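# Press the marked end of the ivory rocker switch down

## Task

Push the marked end of the ivory rocker switch down so it latches in the down position, with the switch still lying flat on its base; finish with no part of either arm in contact with the switch, and keep any drink can, parts box and small stack bin upright.

## Robot and tools

ROBOT. Two arms, left_arm and right_arm, each with six joints plus a parallel gripper. Joint order everywhere (rows, results): waist, shoulder, elbow, wrist pitch, wrist yaw, wrist roll, then the gripper. Stated joint ranges in rad: waist -2.618 to 3.054, shoulder 0.000 to 3.142, elbow 0.000 to 3.142, wrist pitch -1.571 to 1.571, wrist yaw -1.571 to 1.571, wrist roll -2.094 to 2.094; the true stops may differ by up to 0.059 rad either way. The fingers point along the gripper's +z axis and close along its y axis.

FRAME. Positions and orientations in results are in the scene frame: origin at table-top height halfway between the two nominal arm bases, +z up, +x out over the table, +y toward left_arm. Arm names do not match image sides. Reported hand positions and orientations can be a few cm off, worse at long reach. end_effector_position is the point between the pads, about 1 cm short of the fingertips.

ROWS. Every motion call uses rows of 14 numbers, one list covering both arms: left_arm's six joint values then its opening, then the same seven for right_arm. Joint values are offsets, not poses: they are scaled so 1.0 equals 2.224 rad for waist, shoulder and elbow, and 8.485 rad for the three wrist joints, and each counts from the Joint targets printed at the start of the action or call (never from the previous row). Sending the same offset again moves the joint further. Send 0 to keep an arm's joints where its targets are. The opening is absolute, -1 closed to +1 fully open (0.094 m pad gap); resend the current value to leave a gripper alone, since 0 means half open.

execute_actions(actions, cameras). actions is a list of actions; each action is up to 15 rows, one per 1/30 s step, and a short table repeats its last row until 15 steps are done (0.5 s per action). An empty list just reports state and images. An action that would push any joint more than 0.059 rad beyond its range is rejected for both arms; a malformed action or a failing first action rejects the whole call. Joints asked past their true stop only go to it, and the result may say "joint sent to its limit".

move(target, speed, blend, opening_speed, blocking, cameras). target is one 14-number row or a list of up to 15 such rows; all offsets count from the same starting Joint targets. All joints move together along smooth paths, so the hand traces a curve; there is no collision avoidance. speed is the peak rad/s of the joint with the longest travel (0.01 to 12.57, default 0.5), one number or one per target. blend (rad) rounds corners between listed targets. opening_speed (0.2 or more, per second on the -1..+1 scale) ramps the gripper. Minimum 0.5 s, at most 10 s. The result adds a "move:" line such as done, off_target (resting more than 0.035 rad from target), moving, held or fault, plus limits=held if steps were withheld. done does not prove contact or its absence. blocking=false returns after about 0.5 s while the move continues.

wait(seconds 0 to 10) lets time pass holding the last commands. stop brakes a running move. zoom_image(camera, region [x0,y0,x1,y1] pixels, at most 504x504) magnifies cam_head_left or cam_head_right's latest image. finished_scene(scene) ends the current scene with its number; it is irreversible and the goal must hold at that moment.

RESULT LINES. Joint positions and Joint velocities: per arm, six joints (rad, rad/s) then pad gap (m). "within noise" means the arm is still. Joint targets: the base for the next offsets. Tool commands: present gripper commands. grip_measured: measured opening on the command scale (reads slightly wide when empty). Joint torques: total drive output including gravity, with per-unit offset and noise; positive toward larger angle; joints 1 to 3 wrap at ±28 N m. "joint command not followed": the clearance check altered targets. Results of execute_actions also list joint angles at some steps. MOTOR HOT warns of heating; at 90 °C the arm folds up and idles for the rest of the scene.

MOTION LIMITS. Each step, targets stay within 0.339 rad (big joints) or 2.2 rad (wrists) of the measured angle, and an arm's targets are pulled back if they would move the hand over 200 mm; large offsets may need several actions. Tiny turns may not start. If an arm is pressing on something or got dragged, command its targets back past its measured positions.

CAMERAS. cam_head_left and cam_head_right, both 896x504, head-mounted looking down at the table; calibration (K, distortion, T_world_to_cam) is given and accurate to a few mm near image centre.

CAUTION. Approach the switch slowly from above and press only as far as needed, then lift clear. Avoid fast contact, hard pushes, arm-to-arm contact, and knocking over the can, box or bin; anything leaving the table fails the task. Do not hold arms stretched or pressing for long (heat).

Each tool is called after "Emit:" by a JSON object that holds its "method" and its "body", one argument or row to a line.

## Session

Emit:
{"method": "execute_actions", "body": {
  "actions": []
}}

Scene clock: 0.00 s.
left_arm: end_effector_position=(+0.4286, +0.2967, +0.1025) grip_measured=+1.000 end_effector_quat_wxyz=(+0.594, -0.058, +0.801, +0.043) | right_arm: end_effector_position=(+0.4064, -0.2592, +0.1034) grip_measured=+1.000 end_effector_quat_wxyz=(+0.590, +0.008, +0.807, -0.016)
Joint positions: left_arm=[0.015 1.55 0.343 0.908 -0.141 -0.044 0.094] | right_arm=[-0.012 1.559 0.377 0.875 -0.004 -0.019 0.094]
Joint velocities: within noise
Joint torques (N m): no reading
Heat: left arm: 25 °C; right arm: 29 °C.
Joint targets: left_arm=[0.015 1.542 0.352 0.915 -0.142 -0.045] | right_arm=[-0.012 1.552 0.383 0.873 -0.004 -0.019]
Tool commands: left_gripper/opening=+1.0 right_gripper/opening=+1.0

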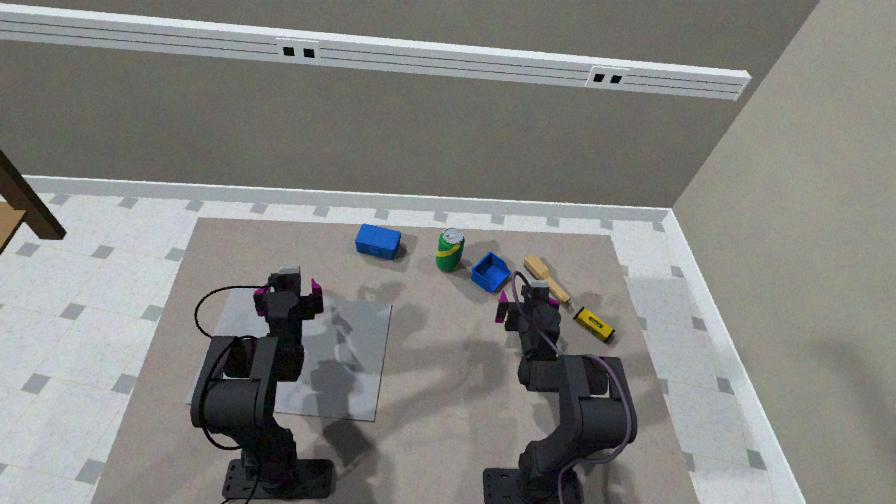

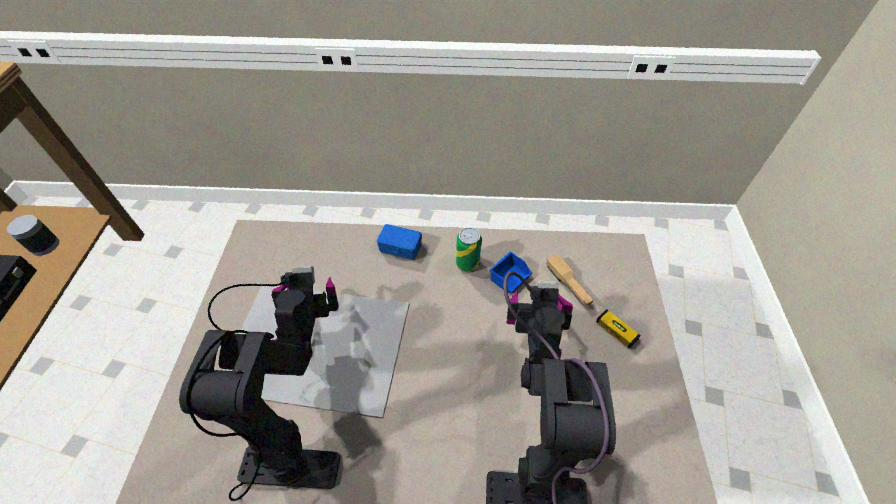

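Emit:
{"method": "zoom_image", "body": {
  "camera": "cam_head_left",
  "region": [430, 220, 650, 360]
}}

Emit:
{"method": "zoom_image", "body": {
  "camera": "cam_head_right",
  "region": [430, 220, 650, 360]
}}

Emit:
{"method": "zoom_image", "body": {
  "camera": "cam_head_left",
  "region": [190, 220, 430, 400]
}}

Emit:
{"method": "zoom_image", "body": {
  "camera": "cam_head_right",
  "region": [190, 220, 430, 400]
}}

Scaled by 2.291 from the camera's 896x504 image, which has a finer 1280x720 frame.

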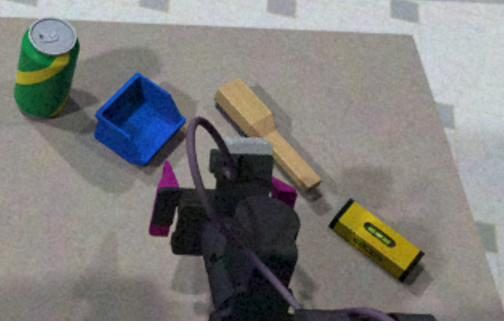

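Scaled by 2.291 from the camera's 896x504 image, which has a finer 1280x720 frame.

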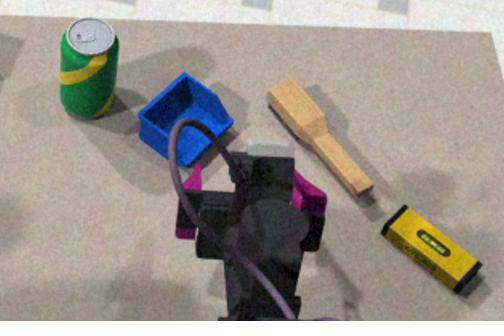

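Scaled by 2.100 from the camera's 896x504 image, which has a finer 1280x720 frame.

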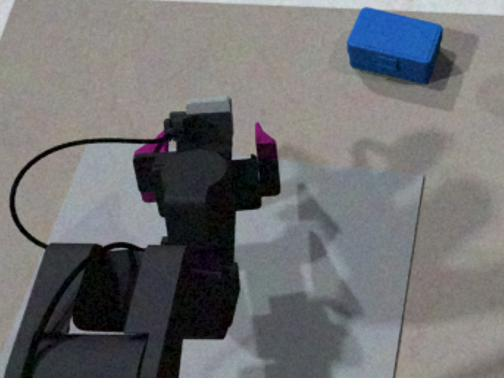

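Scaled by 2.100 from the camera's 896x504 image, which has a finer 1280x720 frame.

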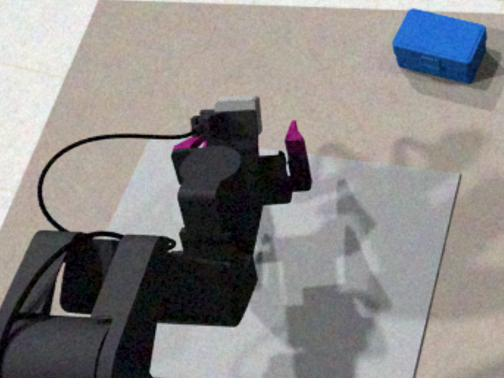

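Emit:
{"method": "move", "body": {
  "target": [0, -0.27, 0, 0, 0, 0, -1, 0, -0.27, 0, 0, 0, 0, -1],
  "speed": 0.8
}}

Scene clock: 16.97 s.
left_arm: end_effector_position=(+0.3722, +0.2969, +0.3177) grip_measured=-0.995 end_effector_quat_wxyz=(+0.806, -0.069, +0.588, +0.022) | right_arm: end_effector_position=(+0.3492, -0.2567, +0.3194) grip_measured=-0.996 end_effector_quat_wxyz=(+0.799, +0.005, +0.600, -0.023)
Joint positions: left_arm=[0.015 0.95 0.343 0.915 -0.141 -0.044 0] | right_arm=[-0.012 0.959 0.377 0.864 -0.004 -0.019 0]
Joint velocities: within noise
Joint torques (N m): left_arm=[-0.12 -1.96 8.66 2 0.02 -0.05] | right_arm=[-0.01 -1.52 8.13 2 -0.02 -0.02]
Heat: left arm: 28 °C; right arm: 33 °C.
Joint targets: left_arm=[0.015 0.941 0.352 0.915 -0.142 -0.045] | right_arm=[-0.012 0.952 0.383 0.873 -0.004 -0.019]
move: done

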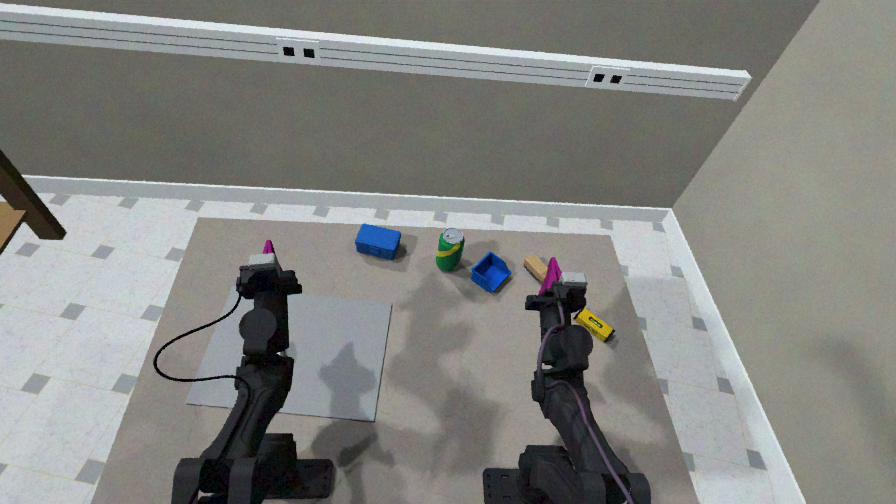

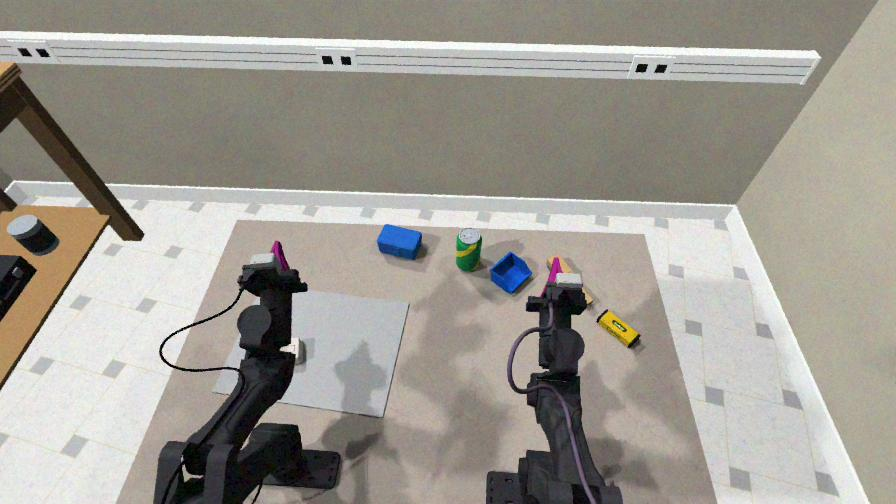

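Emit:
{"method": "move", "body": {
  "target": [0.27, 0, 0, 0, 0, 0, -1, -0.2, 0, 0, 0, 0, 0, -1],
  "speed": 0.8
}}

Scene clock: 18.93 s.
left_arm: end_effector_position=(+0.3004, +0.4814, +0.3177) grip_measured=-0.995 end_effector_quat_wxyz=(+0.764, -0.238, +0.542, +0.257) | right_arm: end_effector_position=(+0.3107, -0.4028, +0.3194) grip_measured=-0.996 end_effector_quat_wxyz=(+0.775, +0.137, +0.585, -0.198)
Joint positions: left_arm=[0.609 0.95 0.343 0.915 -0.14 -0.044 0] | right_arm=[-0.453 0.959 0.377 0.864 -0.002 -0.019 0]
Joint velocities: within noise
Joint torques (N m): left_arm=[0.42 -2 8.7 2 0.04 -0.06] | right_arm=[-0.43 -1.52 8.13 2 -0.04 -0.03]
Heat: left arm: 28 °C; right arm: 33 °C.
Joint targets: left_arm=[0.615 0.941 0.352 0.915 -0.142 -0.045] | right_arm=[-0.457 0.952 0.383 0.873 -0.004 -0.019]
move: done

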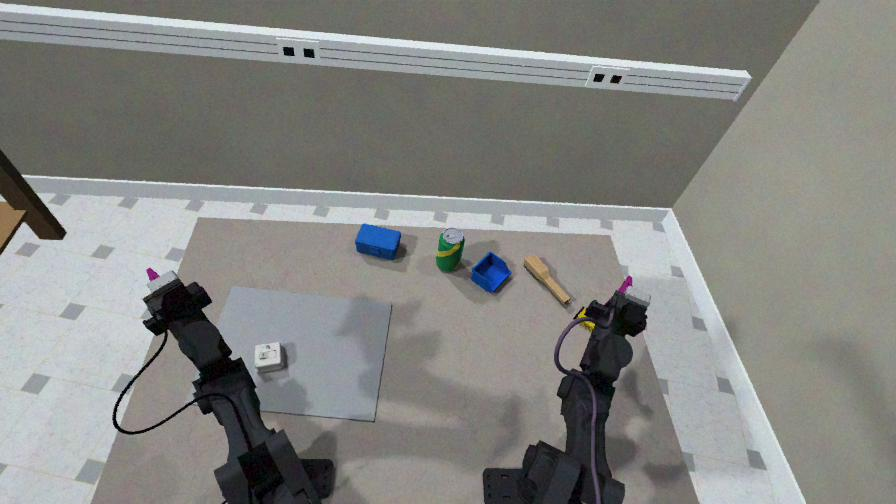

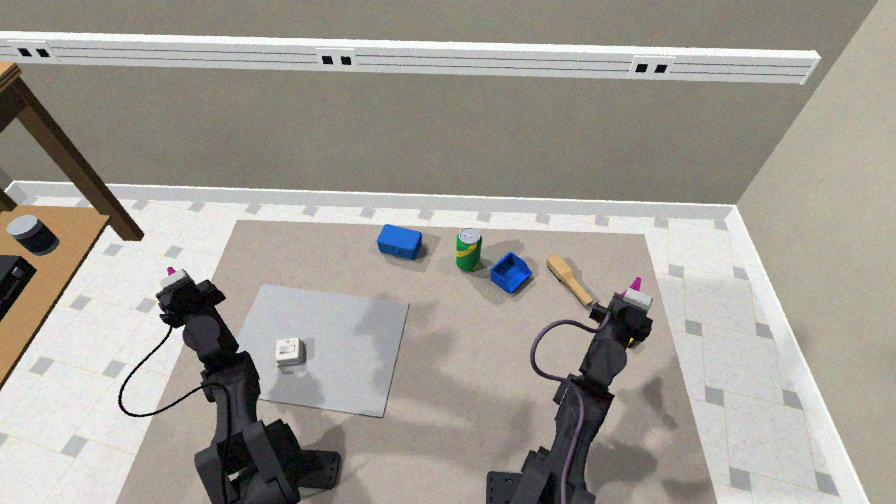

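Emit:
{"method": "zoom_image", "body": {
  "camera": "cam_head_left",
  "region": [230, 325, 310, 385]
}}

Emit:
{"method": "zoom_image", "body": {
  "camera": "cam_head_right",
  "region": [250, 320, 330, 380]
}}

Scaled by 6.300 from the camera's 896x504 image, which has a finer 1280x720 frame.

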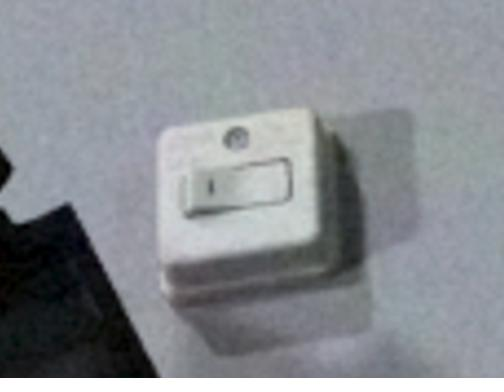

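Scaled by 6.300 from the camera's 896x504 image, which has a finer 1280x720 frame.

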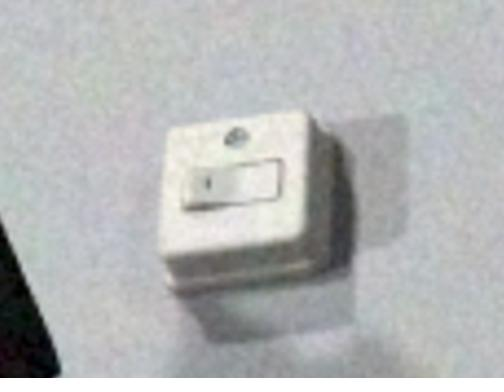

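Emit:
{"method": "zoom_image", "body": {
  "camera": "cam_head_left",
  "region": [110, 250, 250, 350]
}}

Emit:
{"method": "zoom_image", "body": {
  "camera": "cam_head_right",
  "region": [560, 260, 680, 350]
}}

Scaled by 3.600 from the camera's 896x504 image, which has a finer 1280x720 frame.

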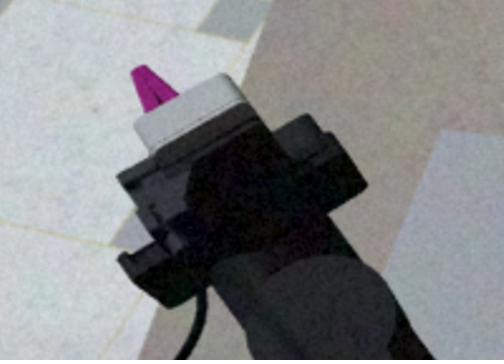

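Scaled by 4.200 from the camera's 896x504 image, which has a finer 1280x720 frame.

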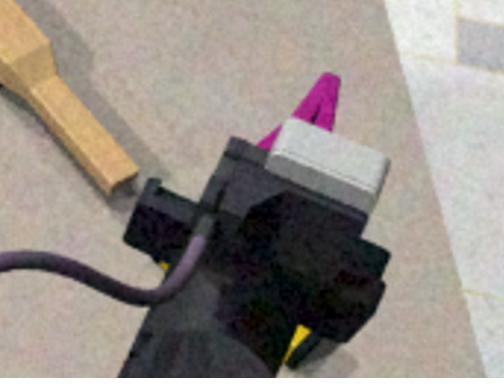

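Emit:
{"method": "move", "body": {
  "target": [-0.1796, 0.2842, 0.4892, -0.2773, 0.0167, 0.0053, -1, 0.2719, 0.3272, 0.5260, -0.2731, 0.0005, 0.0022, -1],
  "speed": 1.0
}}

Scene clock: 42.40 s.
left_arm: end_effector_position=(+0.2953, +0.3284, +0.1579) grip_measured=-0.995 end_effector_quat_wxyz=(-0.002, -0.107, +0.994, +0.005) | right_arm: end_effector_position=(+0.2960, -0.2088, +0.1571) grip_measured=-0.996 end_effector_quat_wxyz=(-0.003, -0.061, +0.998, +0.001)
Joint positions: left_arm=[0.221 1.558 1.412 -1.429 -0.011 -0.011 0] | right_arm=[0.146 1.662 1.518 -1.432 -0.002 -0.007 0]
Joint velocities: within noise
Joint torques (N m): left_arm=[-0.44 -4.19 9.39 0.46 0.12 0.09] | right_arm=[0.17 -4.68 9.48 0.17 0.01 0.03]
Heat: left arm: 30 °C; right arm: 34 °C.
Joint targets: left_arm=[0.216 1.573 1.440 -1.438 0.000 0.000] | right_arm=[0.148 1.679 1.553 -1.444 0.000 0.000]
move: done

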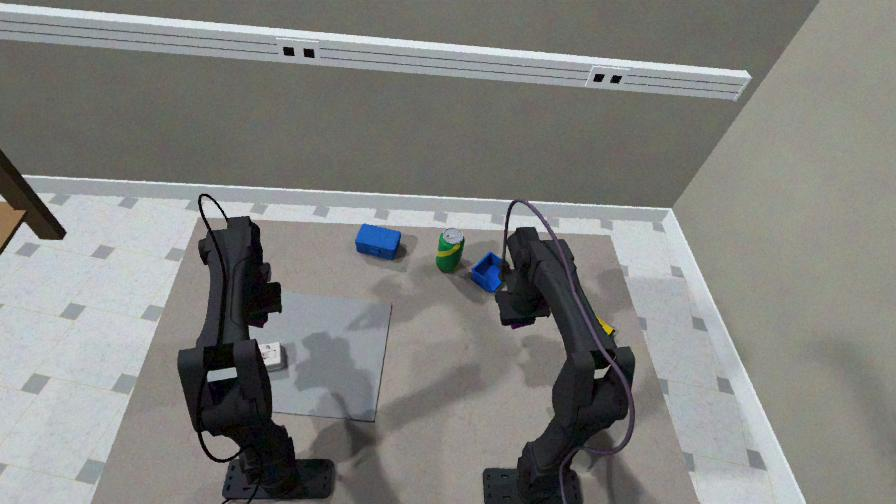

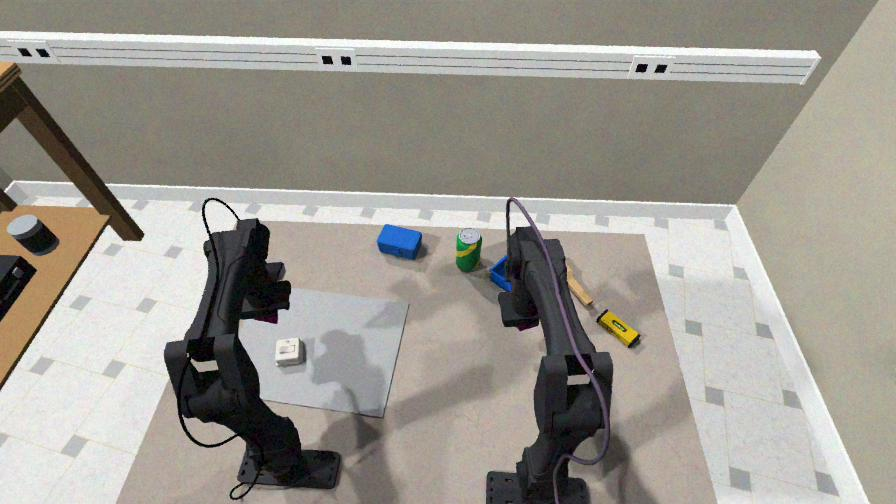

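Emit:
{"method": "zoom_image", "body": {
  "camera": "cam_head_left",
  "region": [180, 210, 300, 390]
}}

Emit:
{"method": "zoom_image", "body": {
  "camera": "cam_head_right",
  "region": [200, 210, 320, 390]
}}

Emit:
{"method": "zoom_image", "body": {
  "camera": "cam_head_left",
  "region": [470, 210, 590, 390]
}}

Emit:
{"method": "zoom_image", "body": {
  "camera": "cam_head_right",
  "region": [470, 210, 590, 390]
}}

Scaled by 2.800 from the camera's 896x504 image, which has a finer 1280x720 frame.

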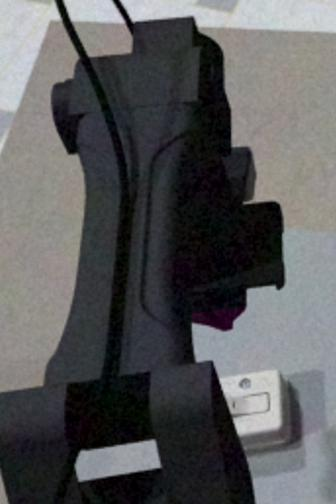

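Scaled by 2.800 from the camera's 896x504 image, which has a finer 1280x720 frame.

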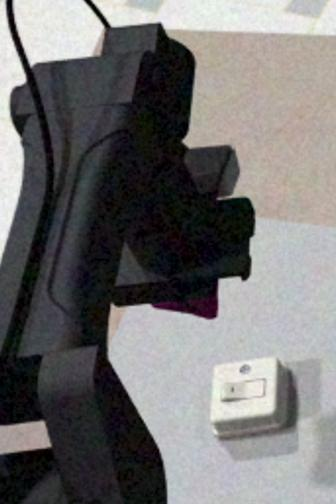

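Scaled by 2.800 from the camera's 896x504 image, which has a finer 1280x720 frame.

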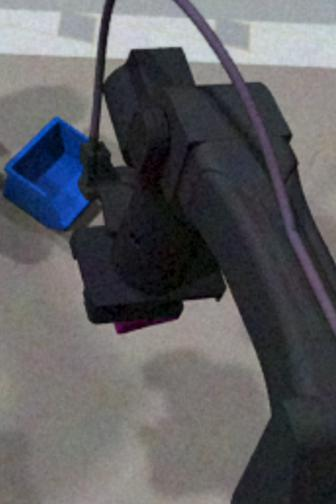

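Scaled by 2.800 from the camera's 896x504 image, which has a finer 1280x720 frame.

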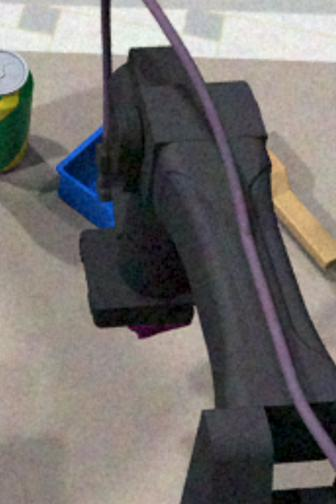

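Emit:
{"method": "zoom_image", "body": {
  "camera": "cam_head_left",
  "region": [235, 300, 295, 340]
}}

Emit:
{"method": "zoom_image", "body": {
  "camera": "cam_head_right",
  "region": [240, 295, 300, 335]
}}

Emit:
{"method": "zoom_image", "body": {
  "camera": "cam_head_left",
  "region": [490, 300, 550, 340]
}}

Emit:
{"method": "zoom_image", "body": {
  "camera": "cam_head_right",
  "region": [500, 305, 560, 345]
}}

Scaled by 8.400 from the camera's 896x504 image, which has a finer 1280x720 frame.

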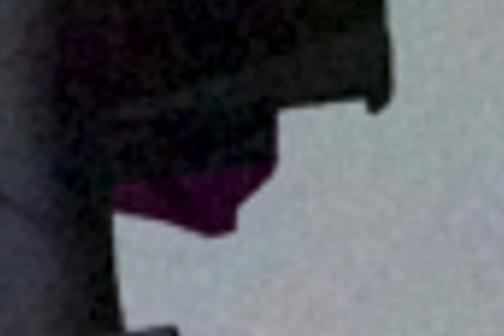

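Scaled by 8.400 from the camera's 896x504 image, which has a finer 1280x720 frame.

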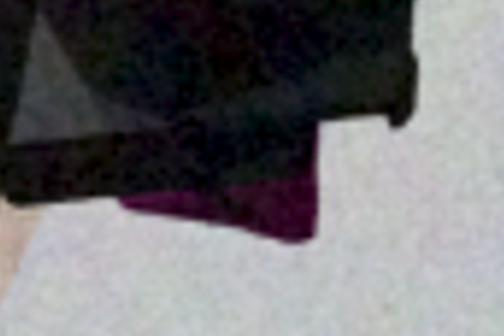

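Scaled by 8.400 from the camera's 896x504 image, which has a finer 1280x720 frame.

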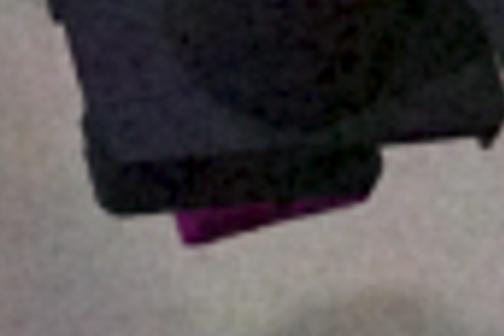

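Scaled by 8.400 from the camera's 896x504 image, which has a finer 1280x720 frame.

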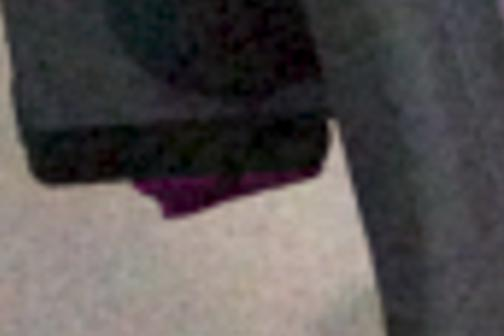

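Emit:
{"method": "move", "body": {
  "target": [0.0265, -0.0033, -0.1408, 0.03652, 0, 0, -1, 0, 0.0137, -0.1579, 0.0456, 0, 0, -1],
  "speed": 0.4
}}

Emit:
{"method": "zoom_image", "body": {
  "camera": "cam_head_left",
  "region": [225, 310, 305, 380]
}}

Emit:
{"method": "zoom_image", "body": {
  "camera": "cam_head_right",
  "region": [240, 310, 320, 380]
}}

Emit:
{"method": "zoom_image", "body": {
  "camera": "cam_head_left",
  "region": [480, 310, 560, 380]
}}

Emit:
{"method": "zoom_image", "body": {
  "camera": "cam_head_right",
  "region": [480, 310, 560, 380]
}}

Scene clock: 67.13 s.
left_arm: end_effector_position=(+0.2903, +0.3401, +0.0874) grip_measured=-0.995 end_effector_quat_wxyz=(+0.000, -0.130, +0.992, +0.005) | right_arm: end_effector_position=(+0.3059, -0.2077, +0.0724) grip_measured=-0.996 end_effector_quat_wxyz=(+0.011, -0.061, +0.998, +0.001)
Joint positions: left_arm=[0.268 1.558 1.131 -1.144 -0.01 -0.01 0] | right_arm=[0.146 1.697 1.217 -1.07 -0.002 -0.006 0]
Joint velocities: within noise
Joint torques (N m): left_arm=[0.46 -4.89 6.23 0.67 0.1 0.09] | right_arm=[0.17 -5.24 5.15 0.56 0.02 0.04]
Heat: left arm: 28 °C; right arm: 32 °C.
Joint targets: left_arm=[0.274 1.566 1.127 -1.128 0.000 0.000] | right_arm=[0.148 1.710 1.202 -1.057 0.000 0.000]
move: done

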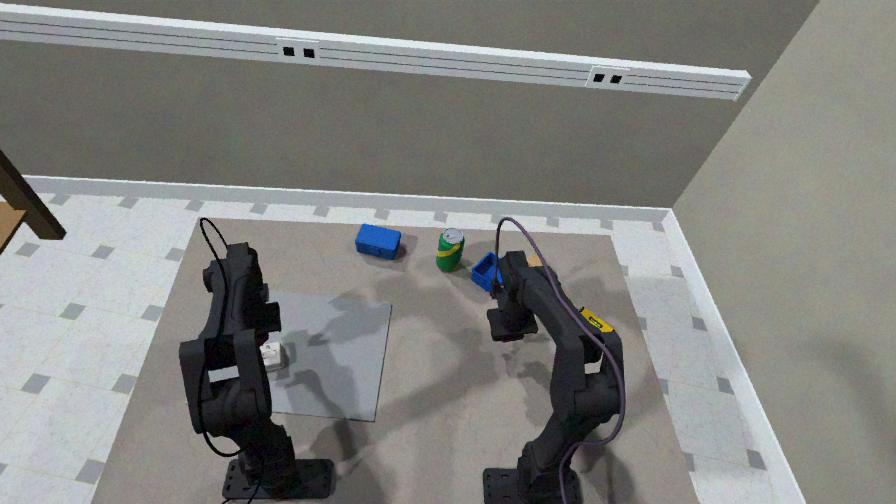

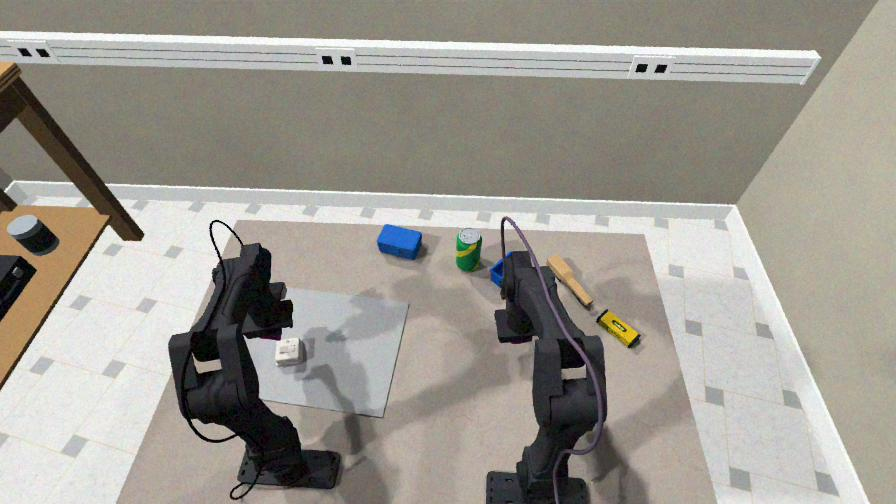

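Scaled by 6.300 from the camera's 896x504 image, which has a finer 1280x720 frame.

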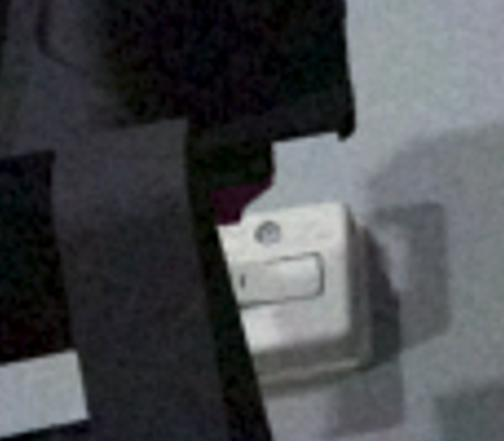

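Scaled by 6.300 from the camera's 896x504 image, which has a finer 1280x720 frame.

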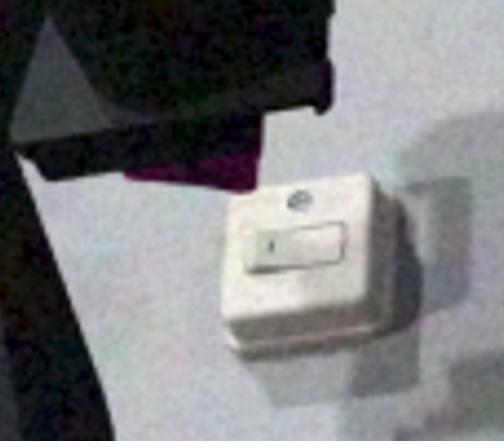

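Scaled by 6.300 from the camera's 896x504 image, which has a finer 1280x720 frame.

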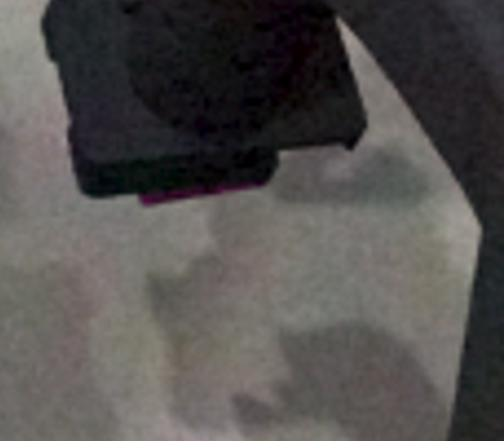

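Scaled by 6.300 from the camera's 896x504 image, which has a finer 1280x720 frame.

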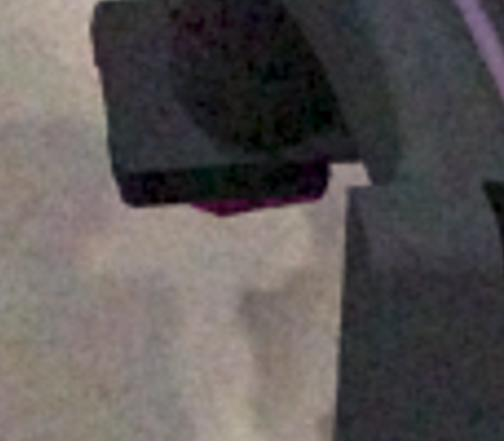

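Emit:
{"method": "move", "body": {
  "target": [0, -0.03, 0, 0, 0, 0.185, -1, 0, 0, 0, 0, 0, 0, -1],
  "speed": 0.6
}}

Emit:
{"method": "zoom_image", "body": {
  "camera": "cam_head_left",
  "region": [225, 290, 305, 360]
}}

Emit:
{"method": "zoom_image", "body": {
  "camera": "cam_head_right",
  "region": [240, 290, 320, 360]
}}

Scene clock: 79.00 s.
left_arm: end_effector_position=(+0.2930, +0.3408, +0.0937) grip_measured=-0.995 end_effector_quat_wxyz=(+0.007, +0.608, +0.794, +0.017) | right_arm: end_effector_position=(+0.3062, -0.2076, +0.0724) grip_measured=-0.996 end_effector_quat_wxyz=(+0.011, -0.061, +0.998, +0.001)
Joint positions: left_arm=[0.268 1.533 1.131 -1.135 -0.01 1.558 0] | right_arm=[0.146 1.697 1.217 -1.068 -0.002 -0.006 0]
Joint velocities: within noise
Joint torques (N m): left_arm=[0.47 -8.09 6.35 0.65 0.11 0.1] | right_arm=[0.17 -5.26 5.15 0.52 0.01 0.04]
Heat: left arm: 27 °C; right arm: 31 °C.
Joint targets: left_arm=[0.274 1.499 1.127 -1.128 0.000 1.570] | right_arm=[0.148 1.710 1.202 -1.057 0.000 0.000]
move: done

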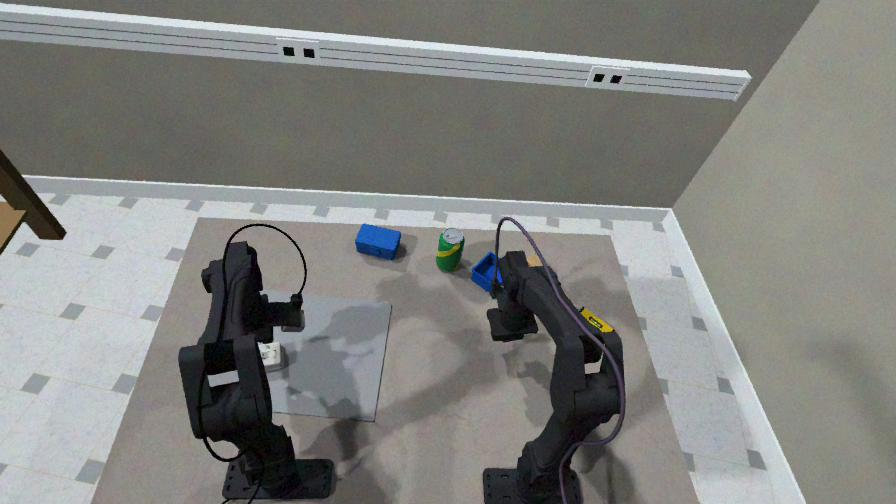

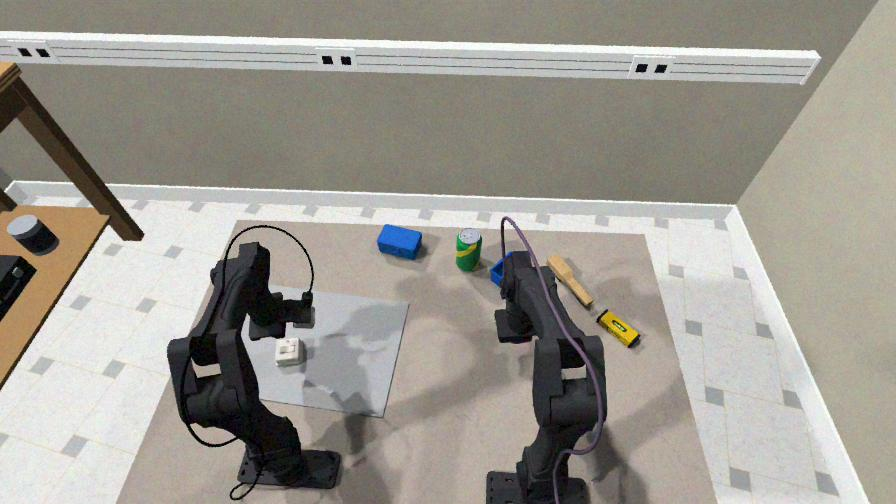

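Scaled by 6.300 from the camera's 896x504 image, which has a finer 1280x720 frame.

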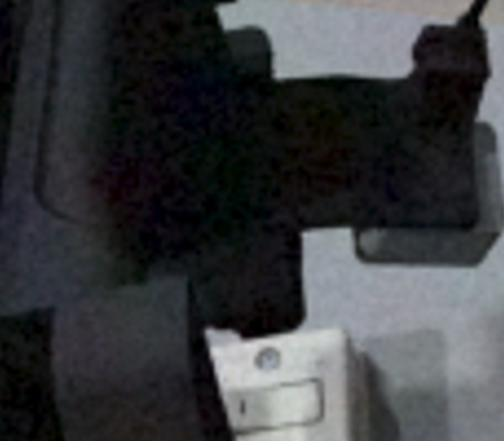

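Scaled by 6.300 from the camera's 896x504 image, which has a finer 1280x720 frame.

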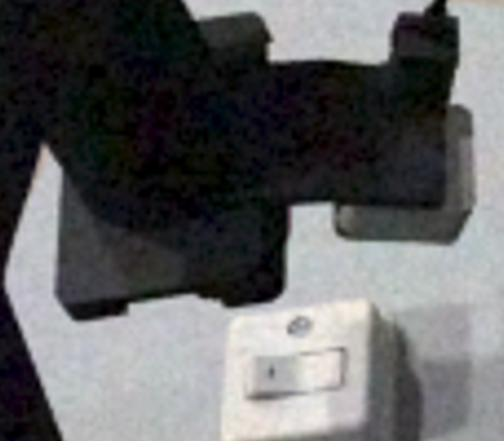

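Emit:
{"method": "move", "body": {
  "target": [0.1, -0.26, -0.3484, 0.2408, 0, 0, -1, 0, 0, 0, 0, 0, 0, -1],
  "speed": 1.0
}}

Emit:
{"method": "zoom_image", "body": {
  "camera": "cam_head_left",
  "region": [110, 230, 250, 340]
}}

Emit:
{"method": "zoom_image", "body": {
  "camera": "cam_head_right",
  "region": [130, 230, 270, 340]
}}

Scene clock: 85.67 s.
left_arm: end_effector_position=(+0.3349, +0.4284, +0.3250) grip_measured=-0.995 end_effector_quat_wxyz=(+0.421, +0.302, +0.504, +0.691) | right_arm: end_effector_position=(+0.3063, -0.2076, +0.0724) grip_measured=-0.996 end_effector_quat_wxyz=(+0.012, -0.061, +0.998, +0.001)
Joint positions: left_arm=[0.49 0.939 0.361 0.893 -0.01 1.568 0] | right_arm=[0.146 1.697 1.217 -1.068 -0.002 -0.006 0]
Joint velocities: within noise
Joint torques (N m): left_arm=[0.5 -2.74 7.2 2.21 0.15 0] | right_arm=[0.18 -5.27 5.15 0.52 0.01 0.04]
Heat: left arm: 27 °C; right arm: 31 °C.
Joint targets: left_arm=[0.497 0.921 0.352 0.915 0.000 1.569] | right_arm=[0.148 1.710 1.202 -1.057 0.000 0.000]
move: done

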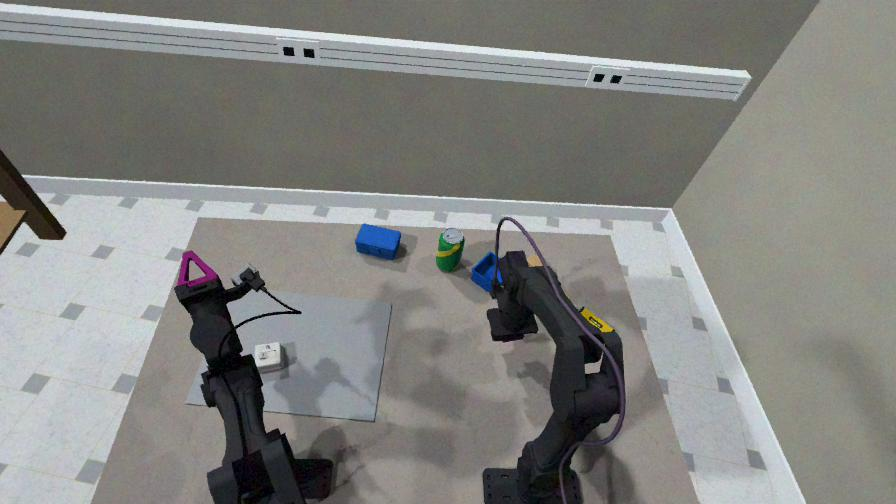

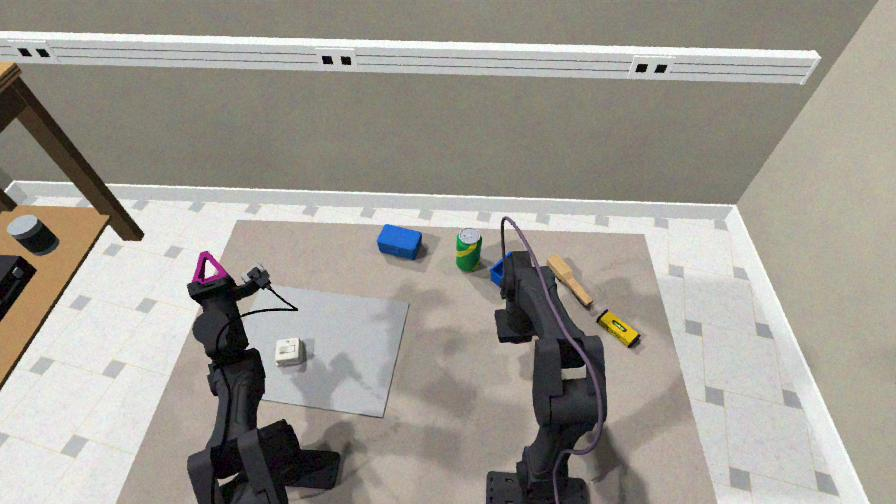

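Scaled by 3.600 from the camera's 896x504 image, which has a finer 1280x720 frame.

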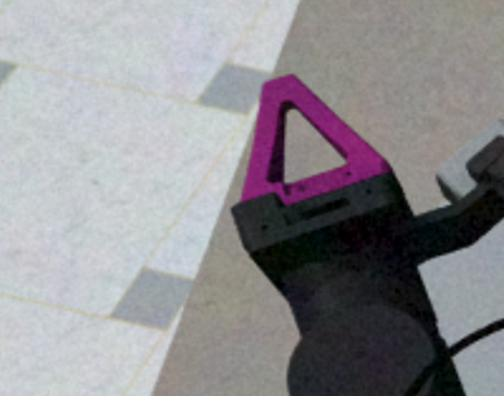

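Scaled by 3.600 from the camera's 896x504 image, which has a finer 1280x720 frame.

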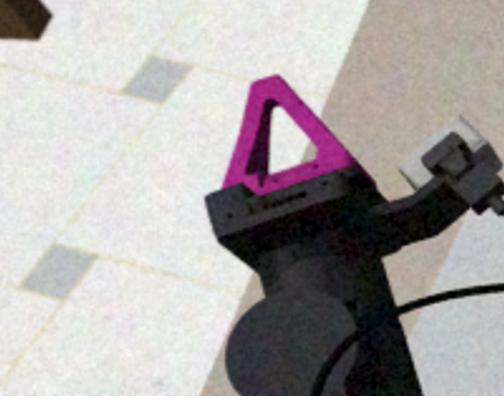

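Emit:
{"method": "move", "body": {
  "target": [-0.1005, 0.4101, 0.4751, -0.2800, 0, -0.1849, -1, 0.0115, 0.1267, 0.1716, -0.0495, 0, 0, -1],
  "speed": 1.0
}}

Emit:
{"method": "zoom_image", "body": {
  "camera": "cam_head_left",
  "region": [225, 290, 305, 360]
}}

Emit:
{"method": "zoom_image", "body": {
  "camera": "cam_head_right",
  "region": [240, 290, 320, 360]
}}

Emit:
{"method": "zoom_image", "body": {
  "camera": "cam_head_left",
  "region": [480, 300, 560, 370]
}}

Emit:
{"method": "zoom_image", "body": {
  "camera": "cam_head_right",
  "region": [480, 300, 560, 370]
}}

Scene clock: 99.67 s.
left_arm: end_effector_position=(+0.2808, +0.3405, +0.0905) grip_measured=-0.995 end_effector_quat_wxyz=(-0.153, -0.123, +0.980, -0.016) | right_arm: end_effector_position=(+0.2953, -0.2022, +0.0809) grip_measured=-0.996 end_effector_quat_wxyz=(-0.156, -0.071, +0.985, -0.010)
Joint positions: left_arm=[0.279 1.814 1.383 -1.449 -0.01 0.011 0] | right_arm=[0.168 1.969 1.55 -1.466 -0.002 -0.006 0]
Joint velocities: within noise
Joint torques (N m): left_arm=[-0.43 -5.81 8.5 -0.21 0.14 -0.14] | right_arm=[0.47 -6.42 8.68 -0.46 0.01 0.04]
Heat: left arm: 29 °C; right arm: 31 °C.
Joint targets: left_arm=[0.273 1.833 1.409 -1.461 0.000 0.001] | right_arm=[0.173 1.992 1.584 -1.477 0.000 0.000]
move: done

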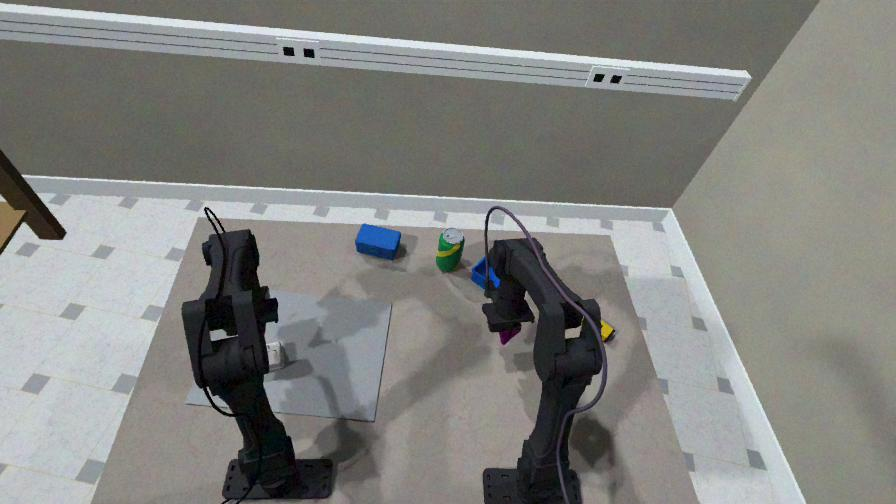

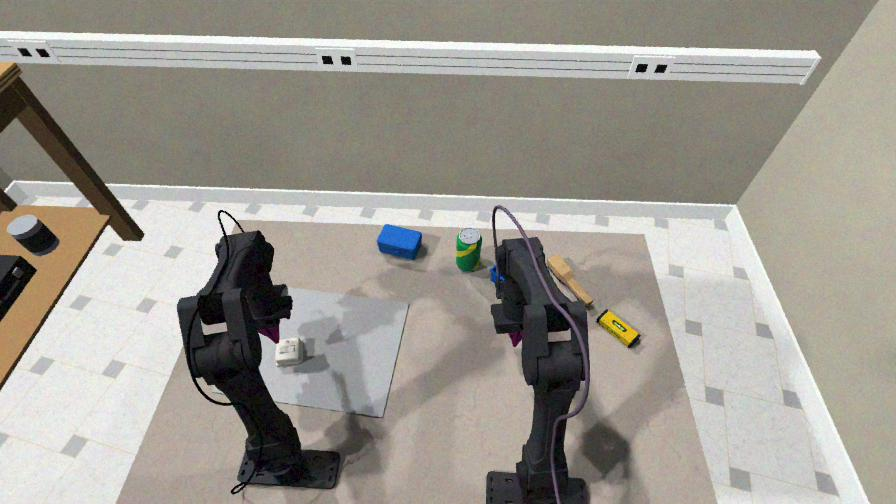

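Scaled by 6.300 from the camera's 896x504 image, which has a finer 1280x720 frame.

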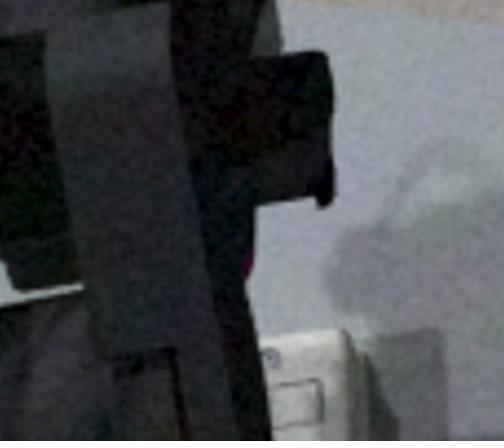

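Scaled by 6.300 from the camera's 896x504 image, which has a finer 1280x720 frame.

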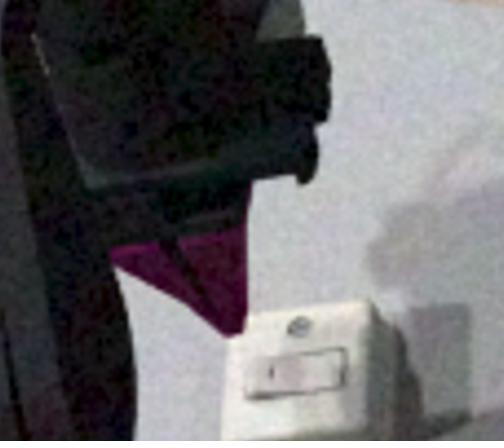

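Scaled by 6.300 from the camera's 896x504 image, which has a finer 1280x720 frame.

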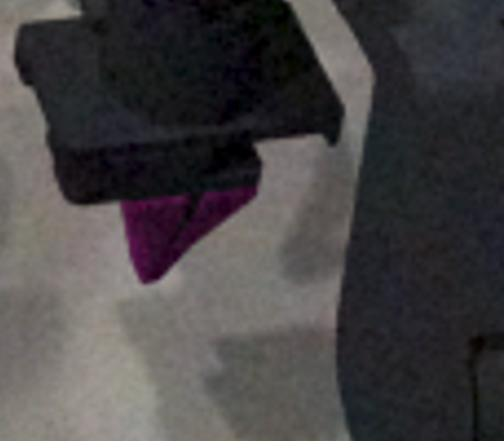

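Scaled by 6.300 from the camera's 896x504 image, which has a finer 1280x720 frame.

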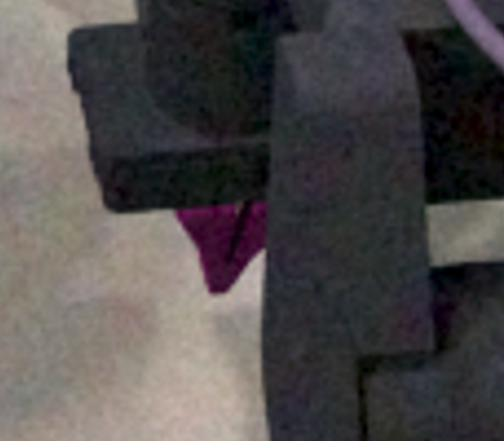

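Emit:
{"method": "move", "body": {
  "target": [0.0058, -0.1205, -0.1704, 0.0514, 0, 0, -1, 0, 0, 0, 0, 0, 0, -1],
  "speed": 0.4
}}

Emit:
{"method": "zoom_image", "body": {
  "camera": "cam_head_left",
  "region": [225, 310, 305, 380]
}}

Emit:
{"method": "zoom_image", "body": {
  "camera": "cam_head_right",
  "region": [240, 310, 320, 380]
}}

Scene clock: 112.57 s.
left_arm: end_effector_position=(+0.2839, +0.3413, +0.0542) grip_measured=-0.995 end_effector_quat_wxyz=(-0.017, -0.125, +0.992, +0.003) | right_arm: end_effector_position=(+0.2951, -0.2023, +0.0810) grip_measured=-0.996 end_effector_quat_wxyz=(-0.156, -0.071, +0.985, -0.010)
Joint positions: left_arm=[0.279 1.599 1.036 -1.04 -0.01 0.01 0] | right_arm=[0.168 1.969 1.55 -1.467 -0.002 -0.006 0]
Joint velocities: within noise
Joint torques (N m): left_arm=[0.51 -8.51 5.79 0.65 0.13 -0.14] | right_arm=[0.47 -6.42 8.66 -0.43 0.01 0.04]
Heat: left arm: 28 °C; right arm: 32 °C.
Joint targets: left_arm=[0.286 1.565 1.030 -1.025 0.000 0.000] | right_arm=[0.173 1.992 1.584 -1.477 0.000 0.000]
move: done

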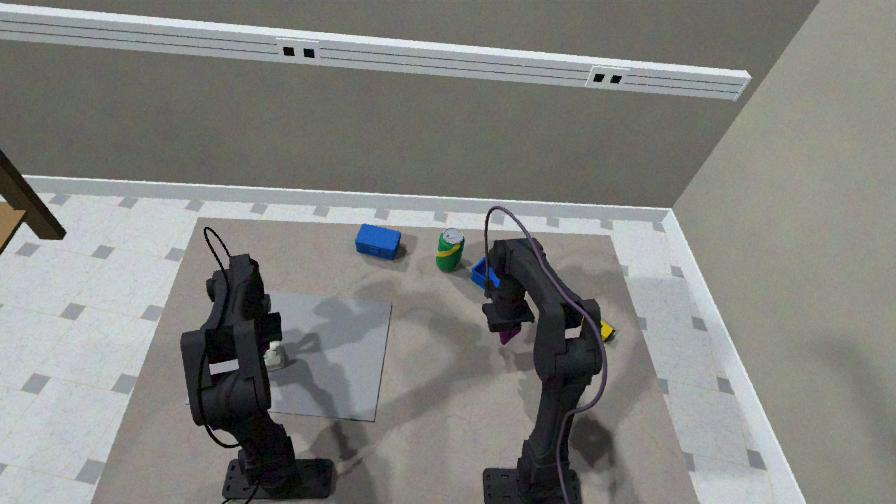

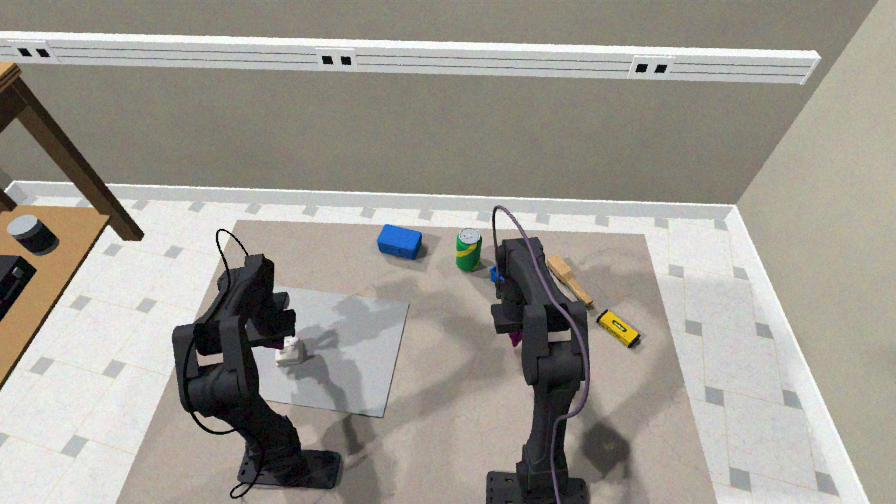

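Scaled by 6.300 from the camera's 896x504 image, which has a finer 1280x720 frame.

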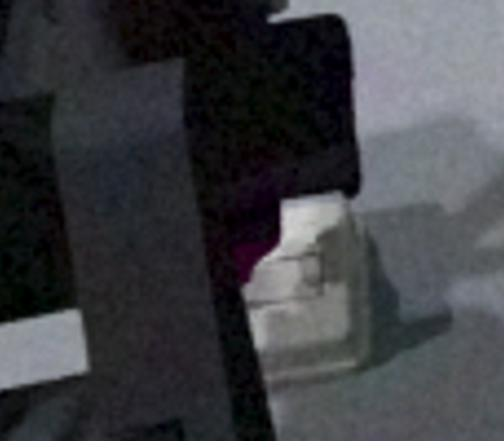

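Scaled by 6.300 from the camera's 896x504 image, which has a finer 1280x720 frame.

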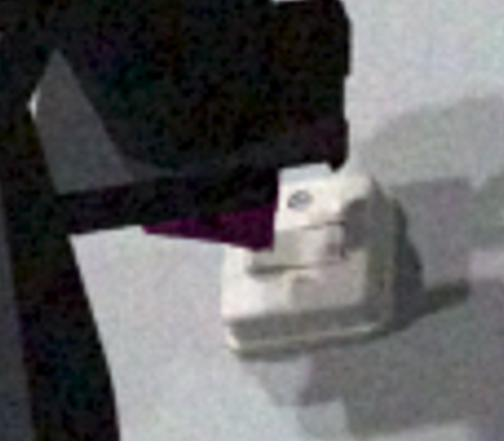

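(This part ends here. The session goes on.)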